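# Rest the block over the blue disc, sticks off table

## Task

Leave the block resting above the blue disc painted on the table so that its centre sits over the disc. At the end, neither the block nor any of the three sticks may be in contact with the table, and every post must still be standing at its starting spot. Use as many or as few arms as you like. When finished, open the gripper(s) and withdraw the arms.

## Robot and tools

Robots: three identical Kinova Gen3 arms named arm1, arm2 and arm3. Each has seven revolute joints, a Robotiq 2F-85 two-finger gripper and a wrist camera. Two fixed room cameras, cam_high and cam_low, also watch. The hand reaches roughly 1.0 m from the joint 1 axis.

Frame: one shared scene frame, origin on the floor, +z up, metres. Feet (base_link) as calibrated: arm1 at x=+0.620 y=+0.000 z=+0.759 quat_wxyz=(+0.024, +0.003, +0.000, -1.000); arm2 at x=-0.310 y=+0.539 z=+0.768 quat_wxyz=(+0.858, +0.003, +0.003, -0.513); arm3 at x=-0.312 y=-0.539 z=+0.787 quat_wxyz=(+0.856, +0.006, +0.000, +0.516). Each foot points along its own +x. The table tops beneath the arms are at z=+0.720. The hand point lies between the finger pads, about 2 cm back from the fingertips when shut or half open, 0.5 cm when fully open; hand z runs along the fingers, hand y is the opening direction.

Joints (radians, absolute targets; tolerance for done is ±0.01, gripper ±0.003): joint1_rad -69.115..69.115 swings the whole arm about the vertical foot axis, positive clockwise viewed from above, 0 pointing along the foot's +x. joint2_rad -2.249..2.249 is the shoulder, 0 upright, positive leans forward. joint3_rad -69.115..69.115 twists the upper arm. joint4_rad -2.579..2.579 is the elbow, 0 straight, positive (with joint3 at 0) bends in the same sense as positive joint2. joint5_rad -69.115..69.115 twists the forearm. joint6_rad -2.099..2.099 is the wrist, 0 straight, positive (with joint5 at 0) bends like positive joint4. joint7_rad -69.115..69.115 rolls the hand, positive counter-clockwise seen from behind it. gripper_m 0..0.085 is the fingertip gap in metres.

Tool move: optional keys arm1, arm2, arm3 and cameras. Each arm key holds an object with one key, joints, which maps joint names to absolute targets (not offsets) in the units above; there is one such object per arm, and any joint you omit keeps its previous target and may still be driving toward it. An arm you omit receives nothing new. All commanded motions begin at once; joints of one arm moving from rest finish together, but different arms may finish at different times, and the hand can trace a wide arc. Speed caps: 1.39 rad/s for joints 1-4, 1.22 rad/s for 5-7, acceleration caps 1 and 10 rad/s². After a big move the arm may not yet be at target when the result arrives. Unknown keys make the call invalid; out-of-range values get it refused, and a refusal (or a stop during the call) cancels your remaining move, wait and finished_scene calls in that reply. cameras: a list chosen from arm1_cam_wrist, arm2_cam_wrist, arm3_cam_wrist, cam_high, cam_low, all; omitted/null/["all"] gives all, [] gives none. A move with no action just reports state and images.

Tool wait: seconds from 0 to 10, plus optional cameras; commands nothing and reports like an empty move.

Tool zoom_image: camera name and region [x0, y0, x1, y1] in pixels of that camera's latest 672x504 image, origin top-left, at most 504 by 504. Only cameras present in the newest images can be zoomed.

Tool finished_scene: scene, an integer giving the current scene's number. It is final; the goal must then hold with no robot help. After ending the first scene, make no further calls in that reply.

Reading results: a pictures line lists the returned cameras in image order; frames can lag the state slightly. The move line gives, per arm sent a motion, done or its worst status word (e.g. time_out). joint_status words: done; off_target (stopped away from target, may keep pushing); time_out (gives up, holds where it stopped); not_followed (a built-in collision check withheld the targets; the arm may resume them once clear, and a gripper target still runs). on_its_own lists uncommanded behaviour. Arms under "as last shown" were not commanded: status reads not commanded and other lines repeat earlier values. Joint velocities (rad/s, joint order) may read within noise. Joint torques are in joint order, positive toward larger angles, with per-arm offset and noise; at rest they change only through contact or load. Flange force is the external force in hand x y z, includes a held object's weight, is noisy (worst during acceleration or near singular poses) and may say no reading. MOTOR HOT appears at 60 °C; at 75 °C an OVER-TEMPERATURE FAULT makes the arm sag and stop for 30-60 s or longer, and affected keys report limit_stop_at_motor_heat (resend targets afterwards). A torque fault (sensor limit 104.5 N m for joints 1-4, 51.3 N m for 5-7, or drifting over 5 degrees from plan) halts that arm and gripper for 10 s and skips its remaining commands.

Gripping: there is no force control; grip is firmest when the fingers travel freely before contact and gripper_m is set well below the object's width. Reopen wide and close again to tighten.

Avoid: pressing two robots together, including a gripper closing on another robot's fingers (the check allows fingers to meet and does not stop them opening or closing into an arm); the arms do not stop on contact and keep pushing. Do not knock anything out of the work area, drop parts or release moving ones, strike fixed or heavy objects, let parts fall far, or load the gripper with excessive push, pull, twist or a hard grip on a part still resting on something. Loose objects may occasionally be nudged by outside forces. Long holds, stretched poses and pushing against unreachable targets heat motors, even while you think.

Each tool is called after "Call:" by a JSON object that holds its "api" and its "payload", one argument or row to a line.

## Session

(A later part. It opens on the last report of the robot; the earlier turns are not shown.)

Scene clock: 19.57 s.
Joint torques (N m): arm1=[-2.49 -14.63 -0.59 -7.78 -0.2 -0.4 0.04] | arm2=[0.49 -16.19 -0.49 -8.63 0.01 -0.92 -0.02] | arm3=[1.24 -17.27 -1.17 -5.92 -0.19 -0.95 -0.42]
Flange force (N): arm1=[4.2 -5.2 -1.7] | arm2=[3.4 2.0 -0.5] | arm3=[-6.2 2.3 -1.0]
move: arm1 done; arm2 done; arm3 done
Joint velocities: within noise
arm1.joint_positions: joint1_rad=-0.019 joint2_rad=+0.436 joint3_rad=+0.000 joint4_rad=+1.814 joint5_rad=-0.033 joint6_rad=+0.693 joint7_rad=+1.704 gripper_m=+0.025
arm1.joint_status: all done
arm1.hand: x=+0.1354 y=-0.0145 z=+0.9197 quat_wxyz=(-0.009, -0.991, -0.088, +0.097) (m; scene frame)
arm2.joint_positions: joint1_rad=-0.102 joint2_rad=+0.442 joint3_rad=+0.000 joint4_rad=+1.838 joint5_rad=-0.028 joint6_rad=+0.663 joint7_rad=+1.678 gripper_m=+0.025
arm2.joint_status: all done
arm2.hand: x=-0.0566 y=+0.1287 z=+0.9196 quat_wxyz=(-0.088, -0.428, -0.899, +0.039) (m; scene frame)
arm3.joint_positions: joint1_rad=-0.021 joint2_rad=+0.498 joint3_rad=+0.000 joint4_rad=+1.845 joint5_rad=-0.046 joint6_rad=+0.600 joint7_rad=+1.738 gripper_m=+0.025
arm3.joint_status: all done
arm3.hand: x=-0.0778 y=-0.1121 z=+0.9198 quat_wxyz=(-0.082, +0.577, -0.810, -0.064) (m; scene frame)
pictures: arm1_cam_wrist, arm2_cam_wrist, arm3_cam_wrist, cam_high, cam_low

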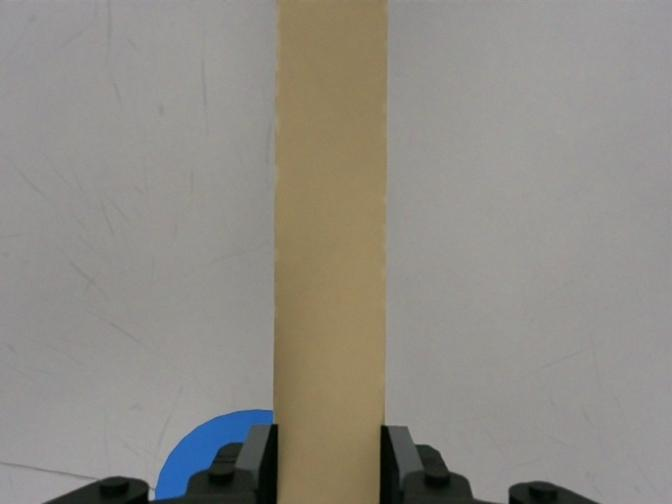

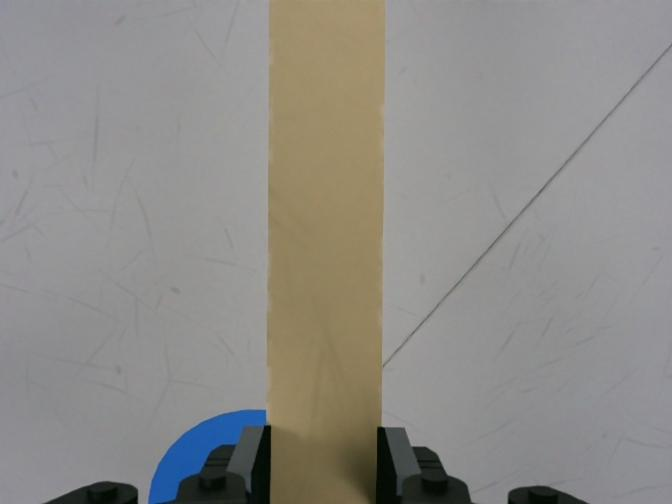

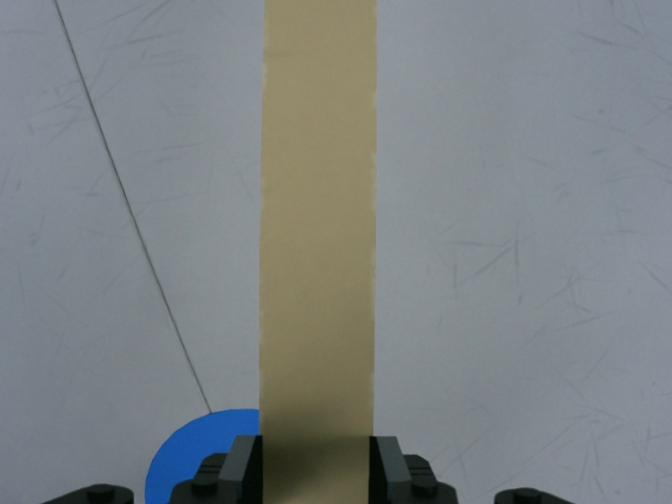

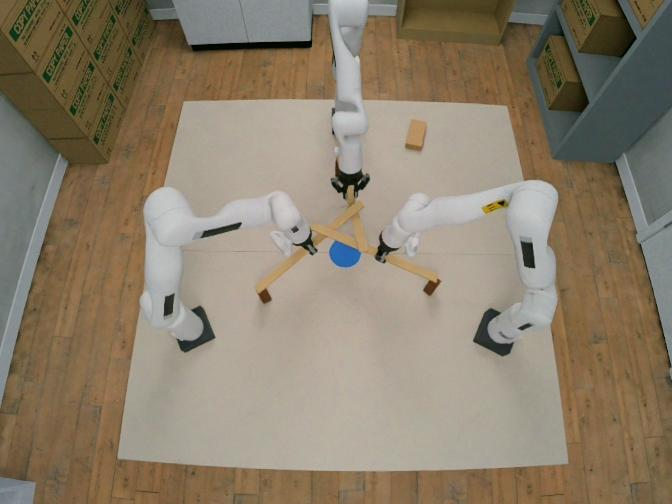

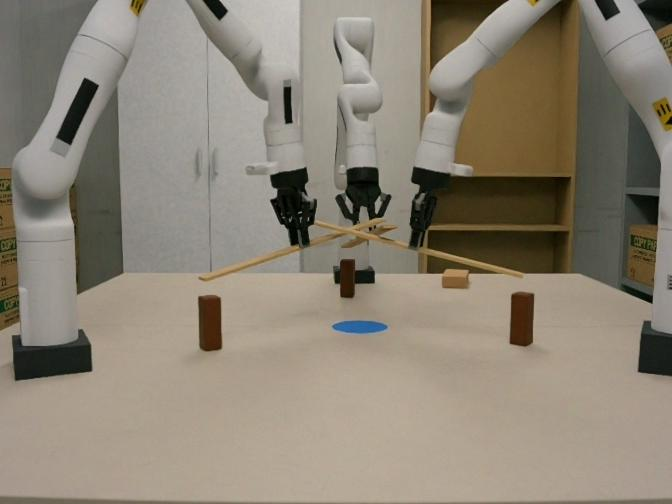

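Call:
{"api": "move", "payload": {
  "arm1": {"joints":{"joint1_rad":-0.0264,"joint2_rad":0.5705,"joint4_rad":1.7722,"joint5_rad":-0.0155,"joint6_rad":0.6994,"joint7_rad":1.6828}},
  "arm2": {"joints":{"joint1_rad":-0.108,"joint2_rad":0.5797,"joint4_rad":1.7911,"joint5_rad":-0.0127,"joint6_rad":0.6711,"joint7_rad":1.6602}},
  "arm3": {"joints":{"joint1_rad":-0.0298,"joint2_rad":0.6364,"joint4_rad":1.7876,"joint5_rad":-0.0209,"joint6_rad":0.6181,"joint7_rad":1.709}}
}}

Call:
{"api": "zoom_image", "payload": {
  "camera": "cam_low",
  "region": [290, 210, 430, 315]
}}

Call:
{"api": "zoom_image", "payload": {
  "camera": "cam_low",
  "region": [170, 250, 310, 355]
}}

Call:
{"api": "zoom_image", "payload": {
  "camera": "cam_low",
  "region": [420, 250, 560, 355]
}}

Call:
{"api": "zoom_image", "payload": {
  "camera": "cam_high",
  "region": [230, 150, 470, 330]
}}

Scene clock: 21.43 s.
Joint torques (N m): arm1=[-2.48 -16.21 -0.52 -6.9 -0.15 -0.07 0.01] | arm2=[0.52 -17.78 -0.47 -7.78 0.05 -0.62 -0.02] | arm3=[1.22 -18.78 -1.06 -5.03 -0.16 -0.66 -0.42]
Flange force (N): arm1=[3.9 -5.0 -1.4] | arm2=[3.6 1.9 -0.5] | arm3=[-6.3 1.9 -1.0]
move: arm1 done; arm2 done; arm3 done
Joint velocities: within noise
arm1.joint_positions: joint1_rad=-0.026 joint2_rad=+0.570 joint3_rad=+0.000 joint4_rad=+1.772 joint5_rad=-0.015 joint6_rad=+0.699 joint7_rad=+1.683 gripper_m=+0.025
arm1.joint_status: all done
arm1.hand: x=+0.1357 y=-0.0144 z=+0.8659 quat_wxyz=(-0.005, -0.995, -0.088, +0.047) (m; scene frame)
arm2.joint_positions: joint1_rad=-0.108 joint2_rad=+0.580 joint3_rad=+0.000 joint4_rad=+1.791 joint5_rad=-0.013 joint6_rad=+0.671 joint7_rad=+1.660 gripper_m=+0.025
arm2.joint_status: all done
arm2.hand: x=-0.0566 y=+0.1289 z=+0.8658 quat_wxyz=(-0.043, -0.430, -0.902, +0.018) (m; scene frame)
arm3.joint_positions: joint1_rad=-0.030 joint2_rad=+0.636 joint3_rad=+0.000 joint4_rad=+1.788 joint5_rad=-0.021 joint6_rad=+0.618 joint7_rad=+1.709 gripper_m=+0.025
arm3.joint_status: all done
arm3.hand: x=-0.0779 y=-0.1112 z=+0.8665 quat_wxyz=(-0.041, +0.579, -0.814, -0.035) (m; scene frame)
pictures: arm1_cam_wrist, arm2_cam_wrist, arm3_cam_wrist, cam_high, cam_low

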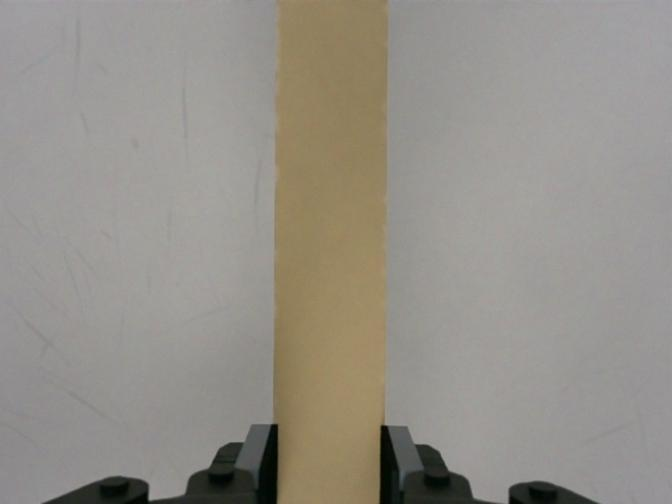

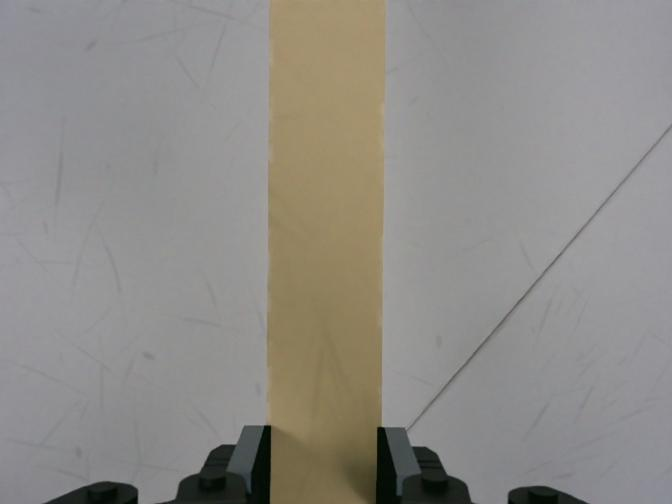

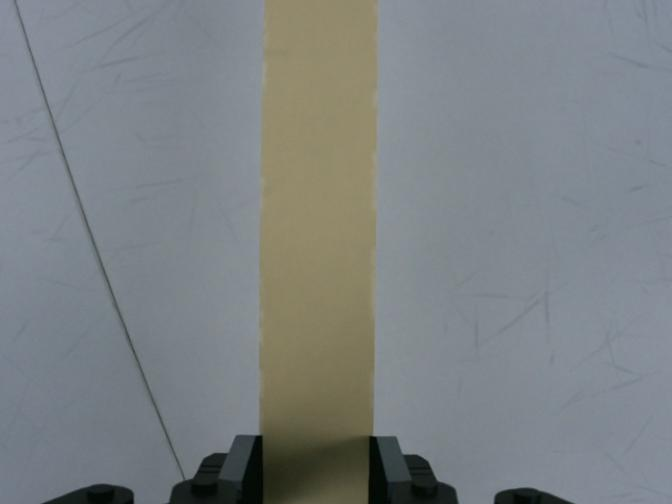

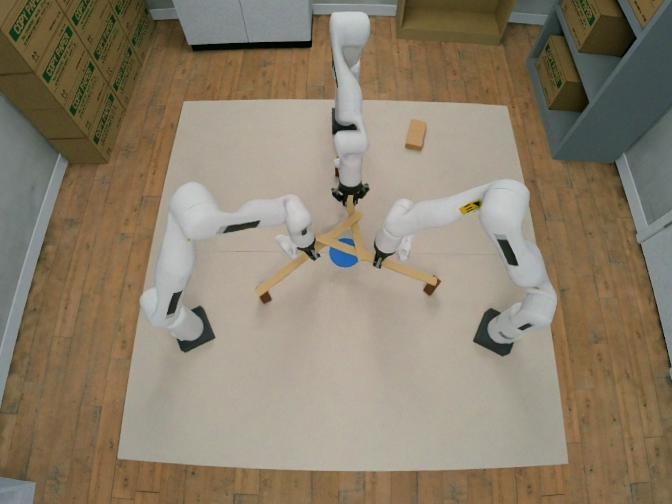

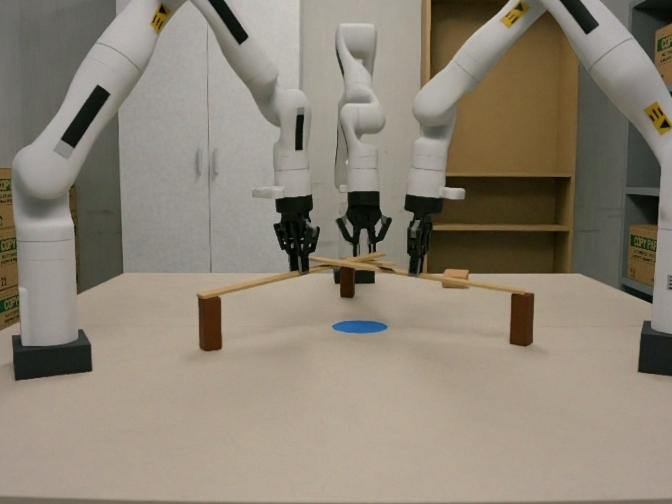

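Scaled by 3.600 from the camera's 672x504 image, which has a finer 960x720 frame.

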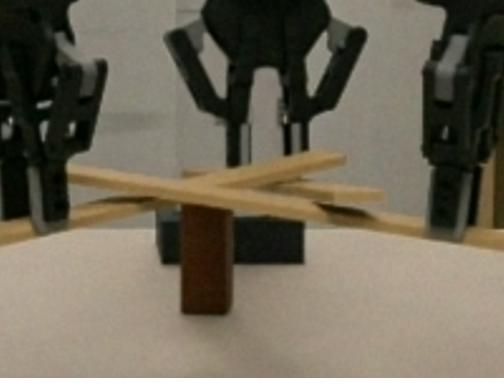

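Scaled by 3.600 from the camera's 672x504 image, which has a finer 960x720 frame.

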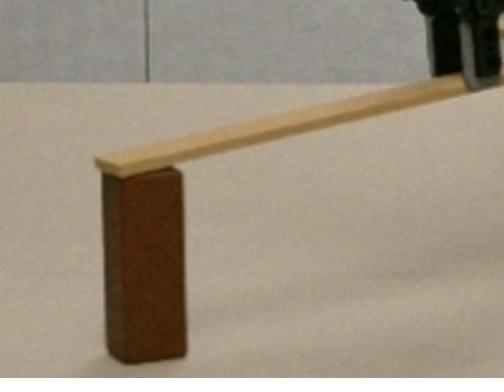

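Scaled by 3.600 from the camera's 672x504 image, which has a finer 960x720 frame.

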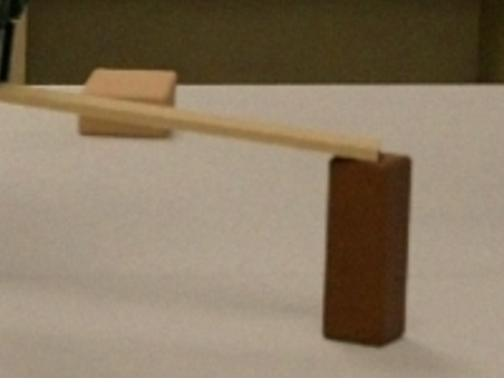

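Scaled by 2.100 from the camera's 672x504 image, which has a finer 960x720 frame.

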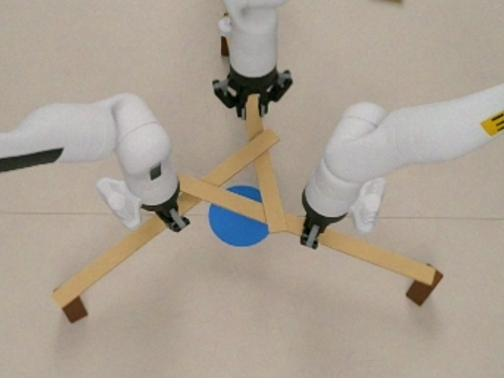

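Call:
{"api": "move", "payload": {
  "arm1": {"joints":{"gripper_m":0.06}},
  "cameras": ["arm1_cam_wrist","cam_low"]
}}

Call:
{"api": "move", "payload": {
  "arm2": {"joints":{"gripper_m":0.06}},
  "cameras": ["arm2_cam_wrist","cam_low","cam_high"]
}}

Call:
{"api": "zoom_image", "payload": {
  "camera": "cam_low",
  "region": [290, 210, 430, 315]
}}

Call:
{"api": "zoom_image", "payload": {
  "camera": "cam_high",
  "region": [230, 150, 470, 330]
}}

Scene clock: 22.73 s.
Joint torques (N m): arm1=[-2.44 -15.91 -0.53 -6.77 -0.19 -0.05 0.02] | arm2=[0.49 -17.77 -0.47 -7.75 0.06 -0.61 -0.01] | arm3=[1.2 -19.02 -1.11 -5.2 -0.18 -0.69 -0.41]
Flange force (N): arm1=[4.0 -4.8 -2.0] | arm2=[3.5 1.9 -0.5] | arm3=[-6.1 1.9 -0.6]
move: arm1 done
Joint velocities: within noise
arm1.joint_positions: joint1_rad=-0.026 joint2_rad=+0.571 joint3_rad=+0.000 joint4_rad=+1.772 joint5_rad=-0.015 joint6_rad=+0.699 joint7_rad=+1.683 gripper_m=+0.060
arm1.joint_status: all done
arm1.hand: x=+0.1357 y=-0.0145 z=+0.8659 quat_wxyz=(-0.005, -0.995, -0.088, +0.047) (m; scene frame)
arm2, arm3: as last shown
pictures: arm1_cam_wrist, cam_low

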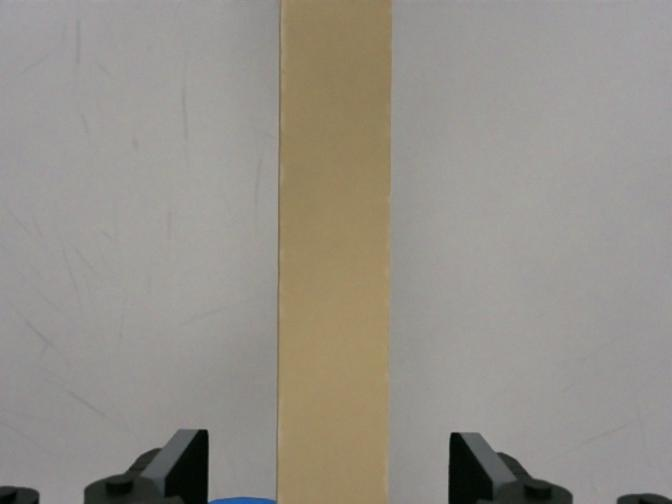

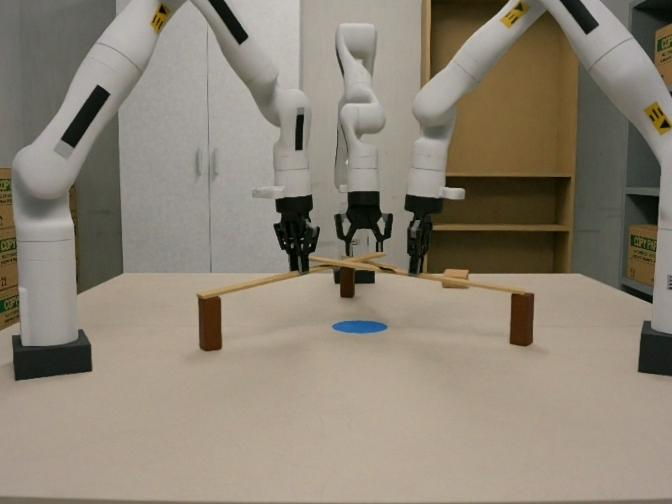

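Scene clock: 23.73 s.
Joint torques (N m): arm1=[-2.53 -15.86 -0.54 -6.74 -0.18 -0.03 0.03] | arm2=[0.5 -17.51 -0.51 -7.59 0.04 -0.58 0.01] | arm3=[1.23 -19.24 -1.09 -5.31 -0.16 -0.71 -0.42]
Flange force (N): arm1=[4.0 -5.0 -2.1] | arm2=[3.3 1.9 -1.0] | arm3=[-6.1 2.0 -0.1]
move: arm2 done
Joint velocities: within noise
arm1, arm3: as last shown
arm2.joint_positions: joint1_rad=-0.108 joint2_rad=+0.580 joint3_rad=+0.000 joint4_rad=+1.791 joint5_rad=-0.013 joint6_rad=+0.671 joint7_rad=+1.660 gripper_m=+0.060
arm2.joint_status: all done
arm2.hand: x=-0.0566 y=+0.1289 z=+0.8658 quat_wxyz=(-0.043, -0.430, -0.902, +0.018) (m; scene frame)
pictures: arm2_cam_wrist, cam_high, cam_low

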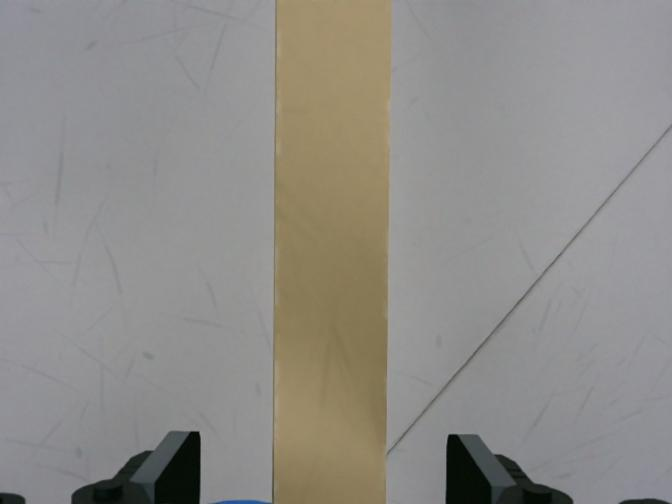

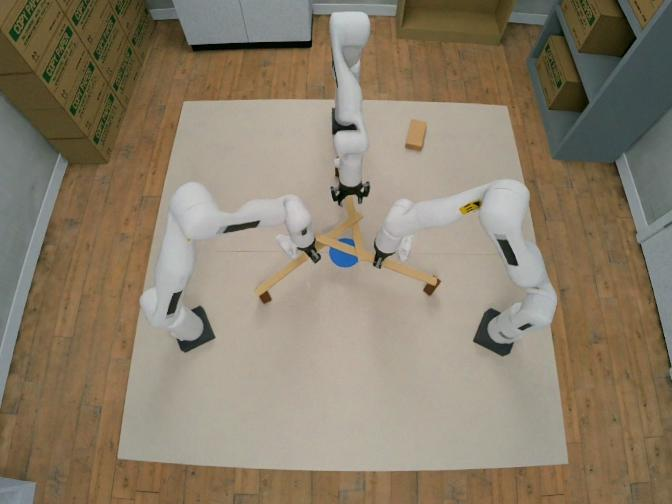

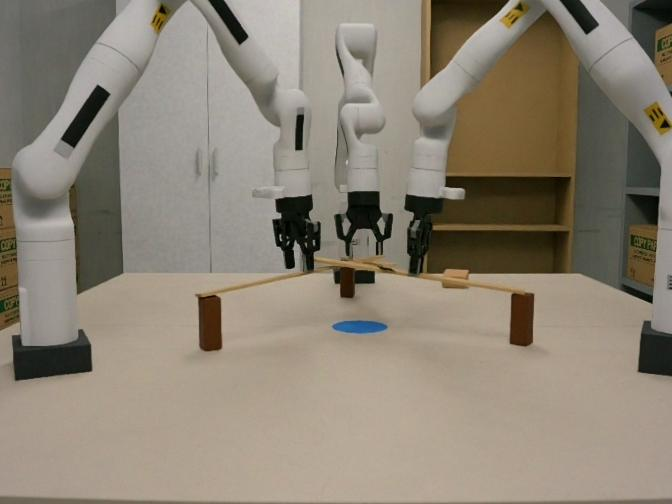

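Scaled by 3.600 from the camera's 672x504 image, which has a finer 960x720 frame.

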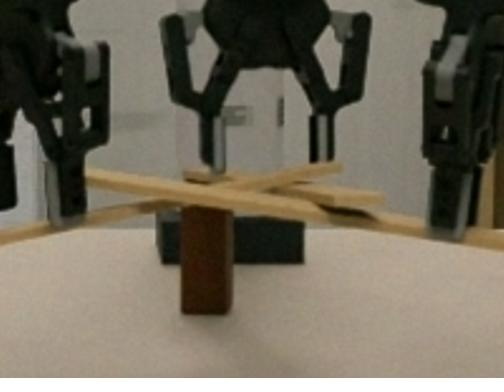

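Scaled by 2.100 from the camera's 672x504 image, which has a finer 960x720 frame.

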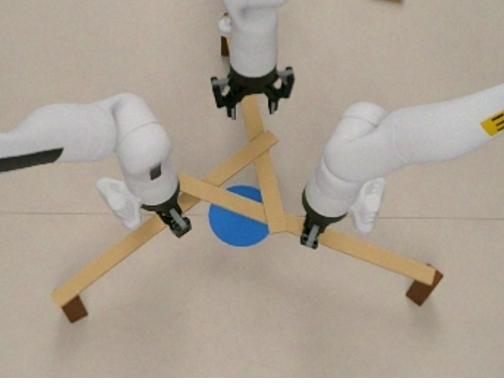

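Call:
{"api": "move", "payload": {
  "arm3": {"joints":{"gripper_m":0.06}},
  "cameras": ["arm3_cam_wrist","cam_low"]
}}

Call:
{"api": "zoom_image", "payload": {
  "camera": "cam_low",
  "region": [180, 210, 550, 370]
}}

Scene clock: 24.73 s.
Joint torques (N m): arm1=[-2.5 -15.87 -0.49 -6.72 -0.16 -0.04 0.03] | arm2=[0.53 -17.46 -0.45 -7.6 0.06 -0.58 -0.01] | arm3=[1.22 -18.53 -1.08 -4.91 -0.15 -0.62 -0.41]
Flange force (N): arm1=[3.9 -5.0 -2.1] | arm2=[3.4 2.0 -1.1] | arm3=[-6.3 1.9 -1.5]
move: arm3 done
Joint velocities: within noise
arm1, arm2: as last shown
arm3.joint_positions: joint1_rad=-0.030 joint2_rad=+0.636 joint3_rad=+0.000 joint4_rad=+1.788 joint5_rad=-0.021 joint6_rad=+0.618 joint7_rad=+1.709 gripper_m=+0.060
arm3.joint_status: all done
arm3.hand: x=-0.0779 y=-0.1112 z=+0.8665 quat_wxyz=(-0.041, +0.579, -0.814, -0.035) (m; scene frame)
pictures: arm3_cam_wrist, cam_low

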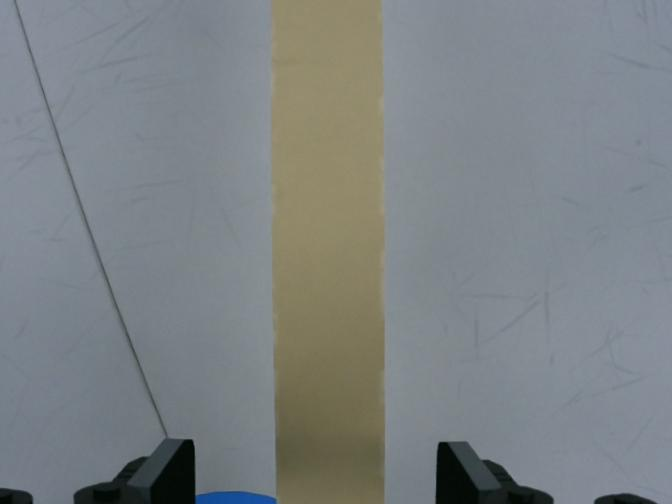

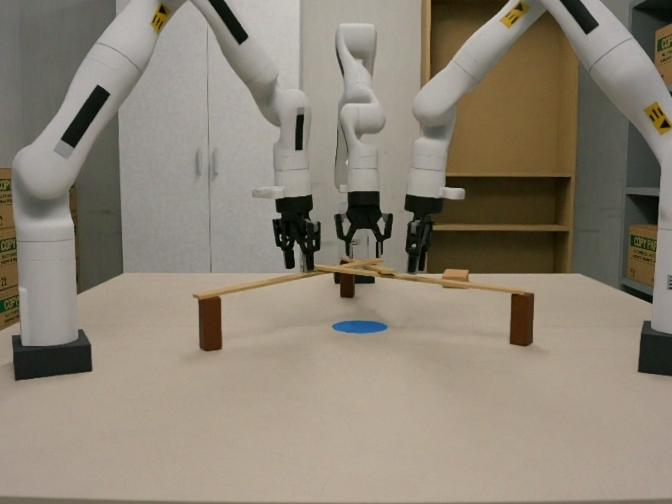

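Scaled by 1.362 from the camera's 672x504 image, which has a finer 960x720 frame.

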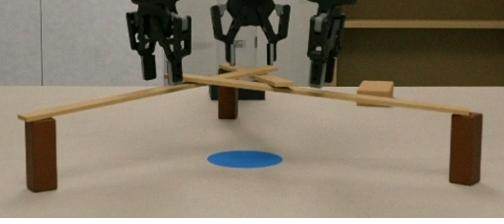

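Call:
{"api": "move", "payload": {
  "arm1": {"joints":{"joint1_rad":-0.0192,"joint2_rad":0.4356,"joint4_rad":1.8144,"joint5_rad":-0.0333,"joint6_rad":0.6928,"joint7_rad":1.7037}},
  "arm2": {"joints":{"joint1_rad":-0.1023,"joint2_rad":0.4423,"joint4_rad":1.8375,"joint5_rad":-0.0275,"joint6_rad":0.6625,"joint7_rad":1.6777}},
  "arm3": {"joints":{"joint1_rad":-0.0212,"joint2_rad":0.4981,"joint4_rad":1.8453,"joint5_rad":-0.0455,"joint6_rad":0.6002,"joint7_rad":1.7381}},
  "cameras": ["cam_low"]
}}

Call:
{"api": "move", "payload": {
  "arm1": {"joints":{"joint1_rad":-1.3715,"joint2_rad":0.0963,"joint4_rad":1.9745,"joint5_rad":0,"joint6_rad":1.0708,"joint7_rad":-0.1279,"gripper_m":0.085}},
  "arm2": {"joints":{"joint1_rad":-0.5,"joint2_rad":-0.4,"joint4_rad":1.427,"joint5_rad":0,"joint6_rad":1.89,"joint7_rad":1.5}},
  "arm3": {"joints":{"joint1_rad":0.3,"joint2_rad":-0.4,"joint4_rad":1.433,"joint5_rad":0,"joint6_rad":1.83,"joint7_rad":1.5}}
}}

Call:
{"api": "zoom_image", "payload": {
  "camera": "cam_high",
  "region": [230, 150, 470, 330]
}}

Scene clock: 27.33 s.
Joint torques (N m): arm1=[-2.5 -14.36 -0.6 -7.58 -0.19 -0.34 0.02] | arm2=[0.52 -15.86 -0.51 -8.44 0.02 -0.87 0] | arm3=[1.23 -16.91 -1.17 -5.7 -0.19 -0.9 -0.42]
Flange force (N): arm1=[4.0 -5.3 -2.2] | arm2=[3.3 2.1 -1.2] | arm3=[-6.4 2.3 -1.8]
move: arm1 done; arm2 done; arm3 done
Joint velocities: within noise
arm1.joint_positions: joint1_rad=-0.019 joint2_rad=+0.436 joint3_rad=+0.000 joint4_rad=+1.814 joint5_rad=-0.033 joint6_rad=+0.693 joint7_rad=+1.704 gripper_m=+0.060
arm1.joint_status: all done
arm1.hand: x=+0.1354 y=-0.0145 z=+0.9197 quat_wxyz=(-0.009, -0.991, -0.088, +0.097) (m; scene frame)
arm2.joint_positions: joint1_rad=-0.102 joint2_rad=+0.442 joint3_rad=+0.000 joint4_rad=+1.837 joint5_rad=-0.028 joint6_rad=+0.663 joint7_rad=+1.678 gripper_m=+0.060
arm2.joint_status: all done
arm2.hand: x=-0.0566 y=+0.1287 z=+0.9196 quat_wxyz=(-0.088, -0.428, -0.899, +0.039) (m; scene frame)
arm3.joint_positions: joint1_rad=-0.021 joint2_rad=+0.498 joint3_rad=+0.000 joint4_rad=+1.845 joint5_rad=-0.046 joint6_rad=+0.600 joint7_rad=+1.738 gripper_m=+0.060
arm3.joint_status: all done
arm3.hand: x=-0.0778 y=-0.1121 z=+0.9198 quat_wxyz=(-0.082, +0.577, -0.810, -0.064) (m; scene frame)
pictures: cam_low

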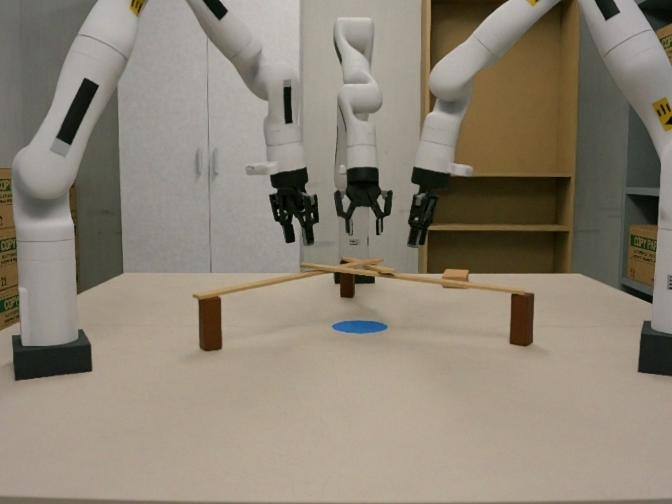

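Scene clock: 30.03 s.
Joint torques (N m): arm1=[-2.43 -8.06 -0.72 -8.06 -0.18 0.17 0.03] | arm2=[0.48 0.36 -0.85 -9.48 0.04 -0.97 0.01] | arm3=[1.4 -0.48 -1.47 -7.29 -0.15 -1.13 -0.44]
Flange force (N): arm1=[-5.7 -3.8 -0.7] | arm2=[3.8 -2.4 3.6] | arm3=[-2.7 -5.8 -6.1]
move: arm1 done; arm2 done; arm3 done
Joint velocities: within noise
arm1.joint_positions: joint1_rad=-1.372 joint2_rad=+0.096 joint3_rad=+0.000 joint4_rad=+1.974 joint5_rad=+0.000 joint6_rad=+1.071 joint7_rad=-0.128 gripper_m=+0.085
arm1.joint_status: all done
arm1.hand: x=+0.5468 y=-0.3088 z=+0.9997 quat_wxyz=(+0.000, -0.990, +0.139, -0.003) (m; scene frame)
arm2.joint_positions: joint1_rad=-0.500 joint2_rad=-0.400 joint3_rad=+0.000 joint4_rad=+1.427 joint5_rad=+0.000 joint6_rad=+1.890 joint7_rad=+1.500 gripper_m=+0.060
arm2.joint_status: all done
arm2.hand: x=-0.1768 y=+0.4180 z=+1.2985 quat_wxyz=(-0.106, -0.317, -0.942, +0.024) (m; scene frame)
arm3.joint_positions: joint1_rad=+0.300 joint2_rad=-0.400 joint3_rad=+0.000 joint4_rad=+1.433 joint5_rad=+0.000 joint6_rad=+1.830 joint7_rad=+1.500 gripper_m=+0.060
arm3.joint_status: all done
arm3.hand: x=-0.1553 y=-0.4270 z=+1.3210 quat_wxyz=(-0.125, +0.346, -0.928, -0.064) (m; scene frame)
pictures: arm1_cam_wrist, arm2_cam_wrist, arm3_cam_wrist, cam_high, cam_low

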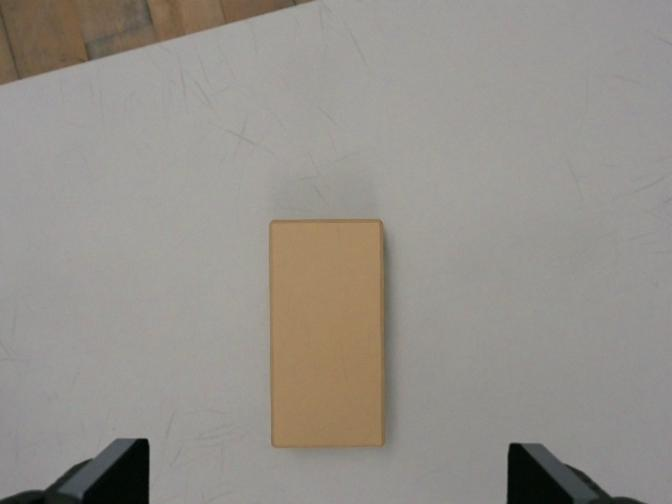

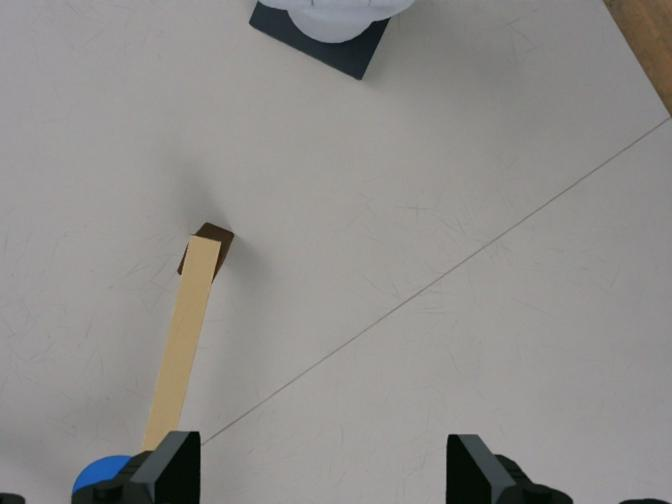

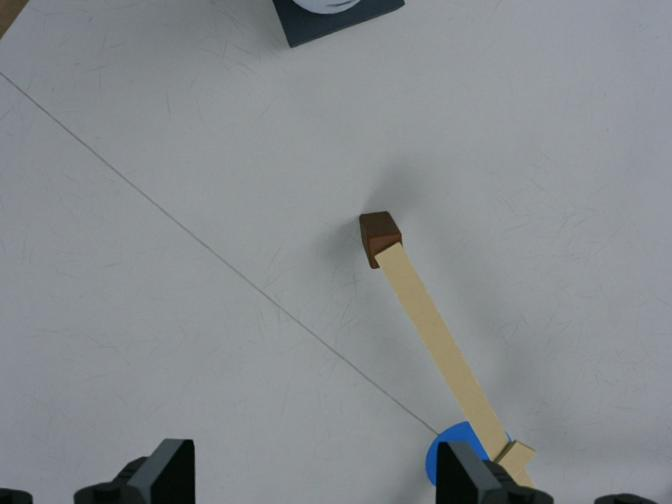

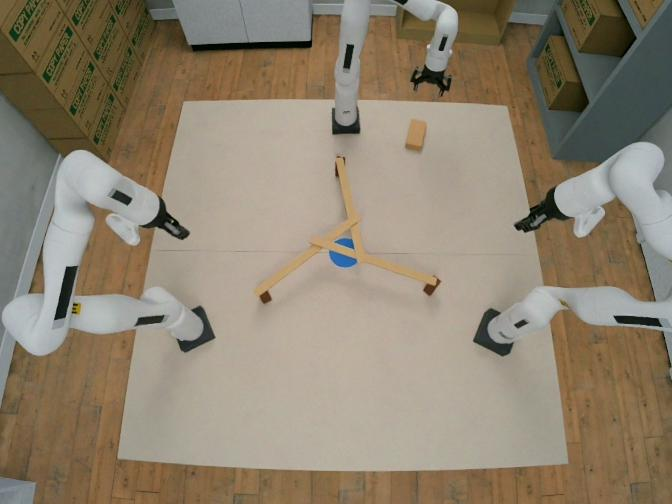

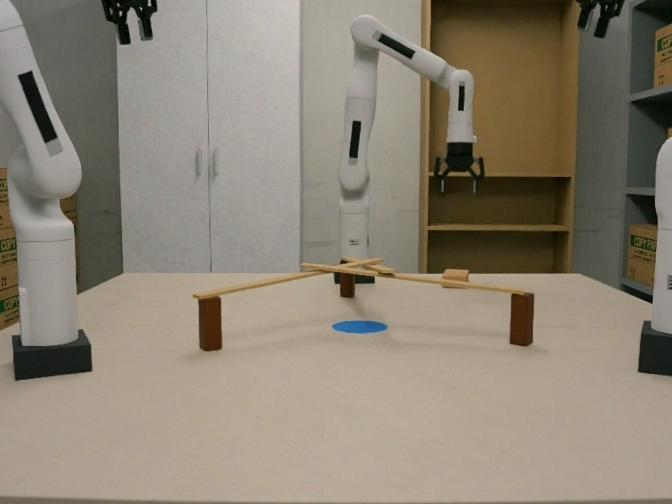

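Scaled by 2.100 from the camera's 672x504 image, which has a finer 960x720 frame.

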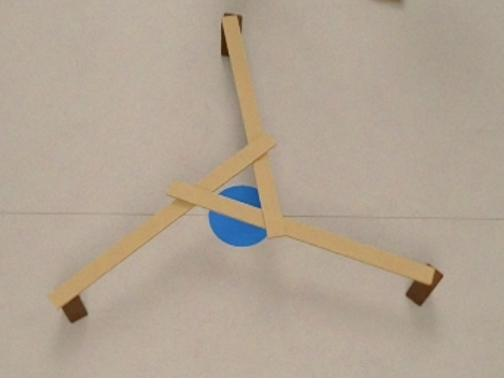

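Call:
{"api": "move", "payload": {
  "arm1": {"joints":{"joint1_rad":-1.3769,"joint2_rad":0.4683,"joint4_rad":2.2561,"joint6_rad":0.4172,"joint7_rad":-0.1333}},
  "cameras": ["arm1_cam_wrist"]
}}

Call:
{"api": "move", "payload": {
  "arm1": {"joints":{"joint2_rad":0.6711,"joint4_rad":2.2928,"joint6_rad":0.1777}},
  "cameras": ["arm1_cam_wrist"]
}}

Call:
{"api": "move", "payload": {
  "arm1": {"joints":{"gripper_m":0.055}},
  "cameras": ["arm1_cam_wrist"]
}}

Scene clock: 32.03 s.
Joint torques (N m): arm1=[-2.44 -10.95 -0.62 -3.73 -0.16 0.16 0.03] | arm2=[0.49 0.37 -0.88 -9.44 0.05 -0.96 -0.01] | arm3=[1.4 -0.47 -1.51 -7.27 -0.14 -1.12 -0.42]
Flange force (N): arm1=[-7.8 -1.7 -3.7] | arm2=[3.8 -2.5 3.5] | arm3=[-2.7 -5.9 -6.2]
move: arm1 done
Joint velocities: within noise
arm1.joint_positions: joint1_rad=-1.377 joint2_rad=+0.468 joint3_rad=+0.000 joint4_rad=+2.256 joint5_rad=+0.000 joint6_rad=+0.417 joint7_rad=-0.133 gripper_m=+0.085
arm1.joint_status: all done
arm1.hand: x=+0.5493 y=-0.3101 z=+0.8197 quat_wxyz=(+0.000, -0.990, +0.139, -0.003) (m; scene frame)
arm2, arm3: as last shown
pictures: arm1_cam_wrist

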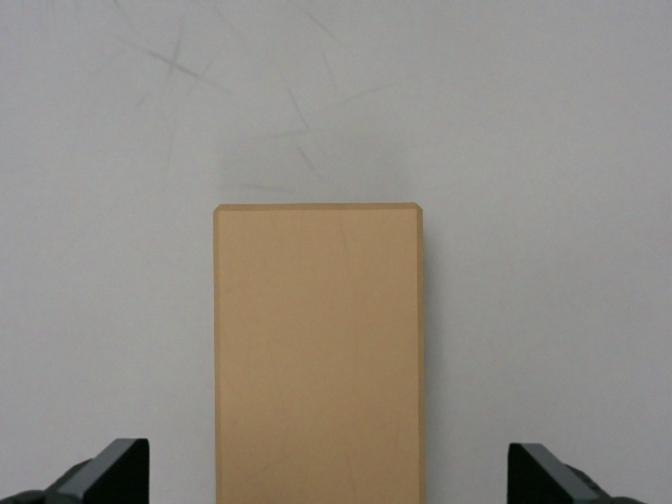

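Scene clock: 33.23 s.
Joint torques (N m): arm1=[-2.48 -12.38 -0.5 -1.57 -0.14 0.17 0.03] | arm2=[0.49 0.36 -0.84 -9.44 0.04 -0.96 -0.01] | arm3=[1.38 -0.46 -1.47 -7.28 -0.15 -1.13 -0.43]
Flange force (N): arm1=[-8.1 -0.2 -4.2] | arm2=[3.8 -2.4 3.5] | arm3=[-2.7 -5.8 -6.2]
move: arm1 done
Joint velocities: within noise
arm1.joint_positions: joint1_rad=-1.377 joint2_rad=+0.671 joint3_rad=+0.000 joint4_rad=+2.293 joint5_rad=+0.000 joint6_rad=+0.178 joint7_rad=-0.133 gripper_m=+0.085
arm1.joint_status: all done
arm1.hand: x=+0.5496 y=-0.3100 z=+0.7518 quat_wxyz=(+0.000, -0.990, +0.139, -0.003) (m; scene frame)
arm2, arm3: as last shown
pictures: arm1_cam_wrist

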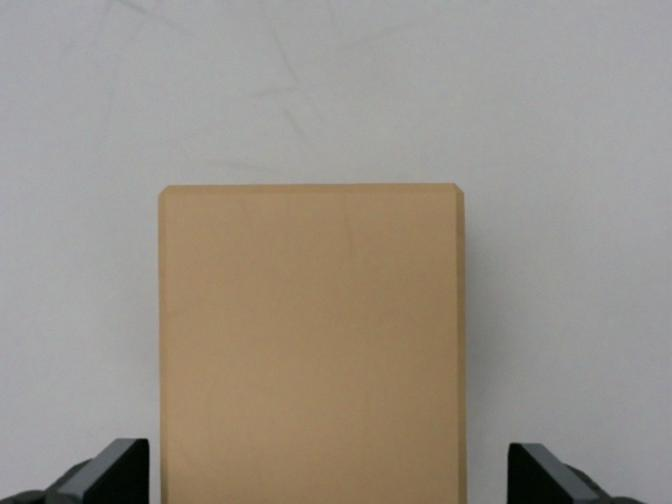

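Scene clock: 33.97 s.
Joint torques (N m): arm1=[-2.52 4.89 -0.89 -5.77 -0.29 -4.1 -0.17] | arm2=[0.49 0.39 -0.88 -9.44 0.06 -0.96 -0.02] | arm3=[1.4 -0.47 -1.47 -7.26 -0.14 -1.14 -0.44]
Flange force (N): arm1=[-9.4 -12.0 -71.3] | arm2=[3.8 -2.6 3.5] | arm3=[-2.7 -5.8 -6.3]
move: arm1 off_target
Joint velocities: within noise
arm1.joint_positions: joint1_rad=-1.377 joint2_rad=+0.671 joint3_rad=+0.000 joint4_rad=+2.293 joint5_rad=+0.000 joint6_rad=+0.178 joint7_rad=-0.133 gripper_m=+0.068
arm1.joint_status: gripper_m off_target (ended at +0.068, target +0.055)
arm1.hand: x=+0.5496 y=-0.3100 z=+0.7518 quat_wxyz=(+0.000, -0.990, +0.139, -0.003) (m; scene frame)
arm2, arm3: as last shown
pictures: arm1_cam_wrist

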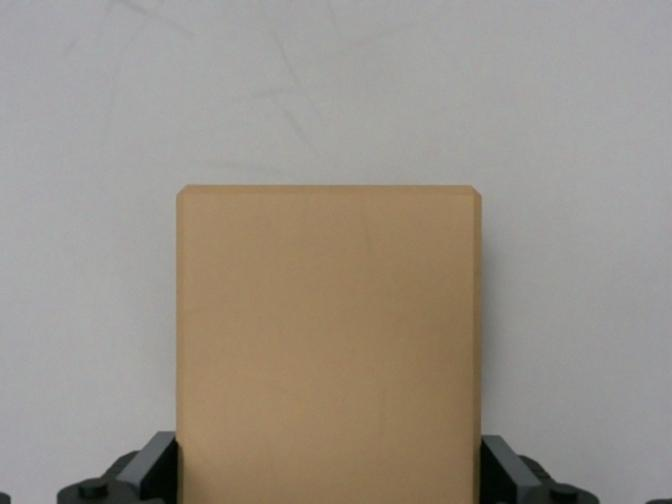

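Call:
{"api": "move", "payload": {
  "arm1": {"joints":{"joint2_rad":0.1702,"joint4_rad":2.0725,"joint6_rad":0.8989}},
  "cameras": []
}}

Call:
{"api": "move", "payload": {
  "arm1": {"joints":{"joint1_rad":0.0083,"joint2_rad":0.8339,"joint4_rad":0.9405,"joint6_rad":1.3672,"joint7_rad":0.1174}},
  "cameras": ["arm1_cam_wrist","cam_low"]
}}

Call:
{"api": "move", "payload": {
  "arm1": {"joints":{"joint2_rad":0.8660,"joint4_rad":1.0197,"joint6_rad":1.2559}},
  "cameras": ["arm1_cam_wrist","cam_low"]
}}

Call:
{"api": "zoom_image", "payload": {
  "camera": "cam_low",
  "region": [290, 210, 430, 315]
}}

Scene clock: 36.03 s.
Joint torques (N m): arm1=[-2.44 -9.47 -0.69 -7.79 -0.18 0.16 0.03] | arm2=[0.51 0.38 -0.88 -9.45 0.05 -0.95 -0.02] | arm3=[1.42 -0.46 -1.52 -7.29 -0.14 -1.13 -0.43]
Flange force (N): arm1=[-6.2 -3.4 0.9] | arm2=[3.8 -2.6 3.6] | arm3=[-2.7 -6.0 -6.1]
move: arm1 done
Joint velocities: within noise
arm1.joint_positions: joint1_rad=-1.377 joint2_rad=+0.170 joint3_rad=+0.000 joint4_rad=+2.072 joint5_rad=+0.000 joint6_rad=+0.899 joint7_rad=-0.133 gripper_m=+0.068
arm1.joint_status: all done
arm1.hand: x=+0.5486 y=-0.3102 z=+0.9507 quat_wxyz=(+0.000, -0.990, +0.139, -0.003) (m; scene frame)
arm2, arm3: as last shown
pictures: none
No camera images: "cameras" was empty.

Scene clock: 38.70 s.
Joint torques (N m): arm1=[-2.48 -23.71 -0.45 -9.78 -0.18 0.2 0.02] | arm2=[0.5 0.38 -0.89 -9.42 0.07 -0.95 0] | arm3=[1.37 -0.47 -1.51 -7.26 -0.15 -1.15 -0.45]
Flange force (N): arm1=[-2.8 -6.7 3.0] | arm2=[3.8 -2.5 3.5] | arm3=[-2.7 -6.0 -6.3]
move: arm1 done
Joint velocities: within noise
arm1.joint_positions: joint1_rad=+0.008 joint2_rad=+0.834 joint3_rad=+0.000 joint4_rad=+0.940 joint5_rad=+0.000 joint6_rad=+1.367 joint7_rad=+0.117 gripper_m=+0.068
arm1.joint_status: all done
arm1.hand: x=-0.0010 y=-0.0001 z=+0.9480 quat_wxyz=(+0.002, -0.761, +0.649, -0.002) (m; scene frame)
arm2, arm3: as last shown
pictures: arm1_cam_wrist, cam_low

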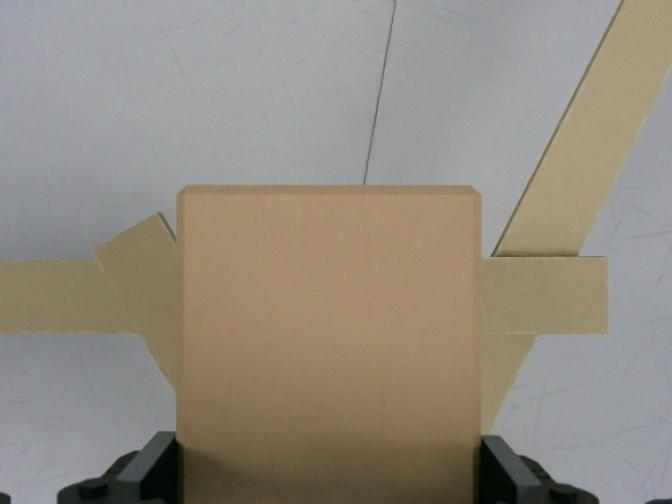

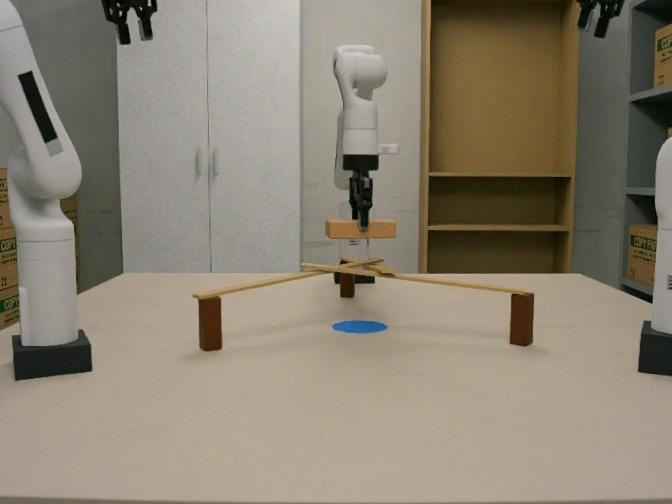

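Scene clock: 39.57 s.
Joint torques (N m): arm1=[-2.51 -23.9 -0.41 -9.45 -0.2 0.22 0.02] | arm2=[0.52 0.37 -0.88 -9.45 0.05 -0.95 0.01] | arm3=[1.4 -0.49 -1.49 -7.29 -0.16 -1.16 -0.43]
Flange force (N): arm1=[-3.0 -6.0 2.5] | arm2=[3.8 -2.5 3.6] | arm3=[-2.7 -5.9 -6.2]
move: arm1 done
Joint velocities: within noise
arm1.joint_positions: joint1_rad=+0.008 joint2_rad=+0.866 joint3_rad=+0.000 joint4_rad=+1.020 joint5_rad=+0.000 joint6_rad=+1.256 joint7_rad=+0.117 gripper_m=+0.068
arm1.joint_status: all done
arm1.hand: x=-0.0007 y=-0.0001 z=+0.9041 quat_wxyz=(+0.002, -0.761, +0.649, -0.002) (m; scene frame)
arm2, arm3: as last shown
pictures: arm1_cam_wrist, cam_low

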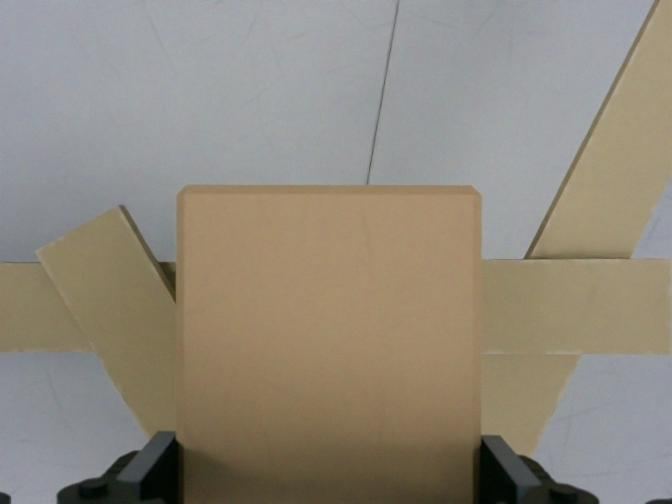

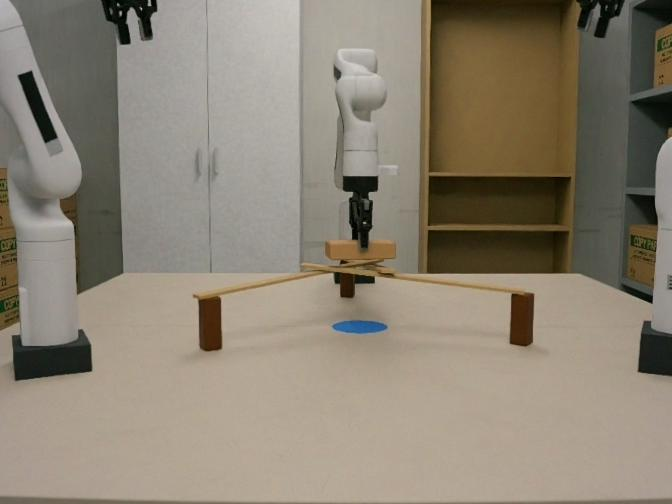

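Scaled by 3.600 from the camera's 672x504 image, which has a finer 960x720 frame.

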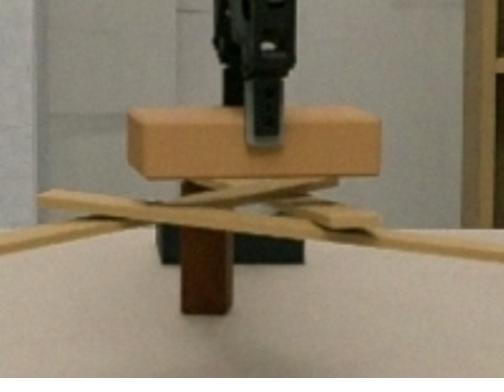

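Call:
{"api": "move", "payload": {
  "arm1": {"joints":{"joint2_rad":0.8699,"joint4_rad":1.0255,"joint6_rad":1.2462}},
  "cameras": []
}}

Call:
{"api": "move", "payload": {
  "arm1": {"joints":{"joint2_rad":0.8723,"joint4_rad":1.0291,"joint6_rad":1.2402}},
  "cameras": ["cam_low"]
}}

Call:
{"api": "zoom_image", "payload": {
  "camera": "cam_low",
  "region": [290, 210, 430, 315]
}}

Scene clock: 40.37 s.
Joint torques (N m): arm1=[-2.53 -23.78 -0.45 -9.41 -0.22 0.21 0.03] | arm2=[0.55 0.36 -0.88 -9.45 0.04 -0.95 -0.02] | arm3=[1.39 -0.47 -1.49 -7.28 -0.15 -1.11 -0.43]
Flange force (N): arm1=[-3.0 -6.3 2.3] | arm2=[3.7 -2.6 3.5] | arm3=[-2.7 -5.9 -6.1]
move: arm1 done
Joint velocities: within noise
arm1.joint_positions: joint1_rad=+0.008 joint2_rad=+0.870 joint3_rad=+0.000 joint4_rad=+1.026 joint5_rad=+0.000 joint6_rad=+1.246 joint7_rad=+0.117 gripper_m=+0.068
arm1.joint_status: all done
arm1.hand: x=-0.0007 y=-0.0001 z=+0.8998 quat_wxyz=(+0.002, -0.761, +0.649, -0.002) (m; scene frame)
arm2, arm3: as last shown
pictures: none
No camera images: "cameras" was empty.

Scene clock: 40.80 s.
Joint torques (N m): arm1=[-2.48 -23.99 -0.46 -9.42 -0.18 0.2 0.04] | arm2=[0.51 0.36 -0.89 -9.43 0.06 -0.94 -0.01] | arm3=[1.39 -0.45 -1.46 -7.28 -0.14 -1.15 -0.44]
Flange force (N): arm1=[-3.0 -5.9 2.4] | arm2=[3.7 -2.5 3.5] | arm3=[-2.6 -5.8 -6.2]
move: arm1 done
Joint velocities: within noise
arm1.joint_positions: joint1_rad=+0.008 joint2_rad=+0.872 joint3_rad=+0.000 joint4_rad=+1.029 joint5_rad=+0.000 joint6_rad=+1.240 joint7_rad=+0.117 gripper_m=+0.068
arm1.joint_status: all done
arm1.hand: x=-0.0008 y=-0.0001 z=+0.8973 quat_wxyz=(+0.002, -0.761, +0.649, -0.002) (m; scene frame)
arm2.joint_positions: joint1_rad=-0.500 joint2_rad=-0.400 joint3_rad=+0.000 joint4_rad=+1.427 joint5_rad=+0.000 joint6_rad=+1.890 joint7_rad=+1.500 gripper_m=+0.060
arm2.joint_status: not commanded
arm2.hand: x=-0.1768 y=+0.4180 z=+1.2985 quat_wxyz=(-0.106, -0.317, -0.942, +0.024) (m; scene frame)
arm3.joint_positions: joint1_rad=+0.300 joint2_rad=-0.400 joint3_rad=+0.000 joint4_rad=+1.433 joint5_rad=+0.000 joint6_rad=+1.830 joint7_rad=+1.500 gripper_m=+0.060
arm3.joint_status: not commanded
arm3.hand: x=-0.1553 y=-0.4270 z=+1.3210 quat_wxyz=(-0.125, +0.346, -0.928, -0.064) (m; scene frame)
pictures: cam_low

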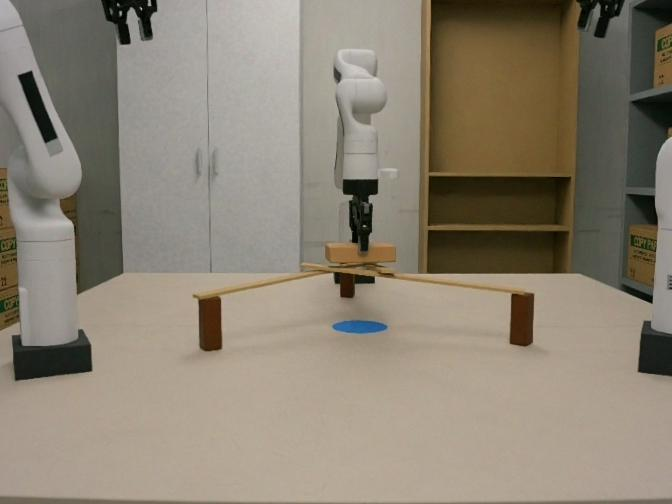

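Scaled by 3.600 from the camera's 672x504 image, which has a finer 960x720 frame.

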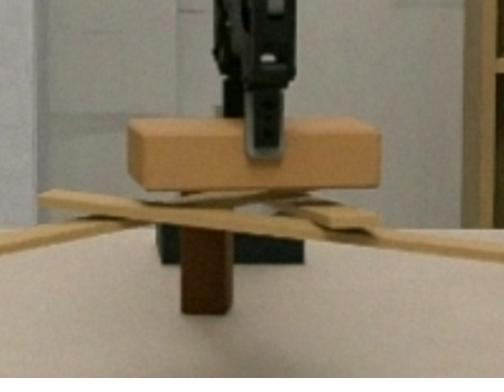

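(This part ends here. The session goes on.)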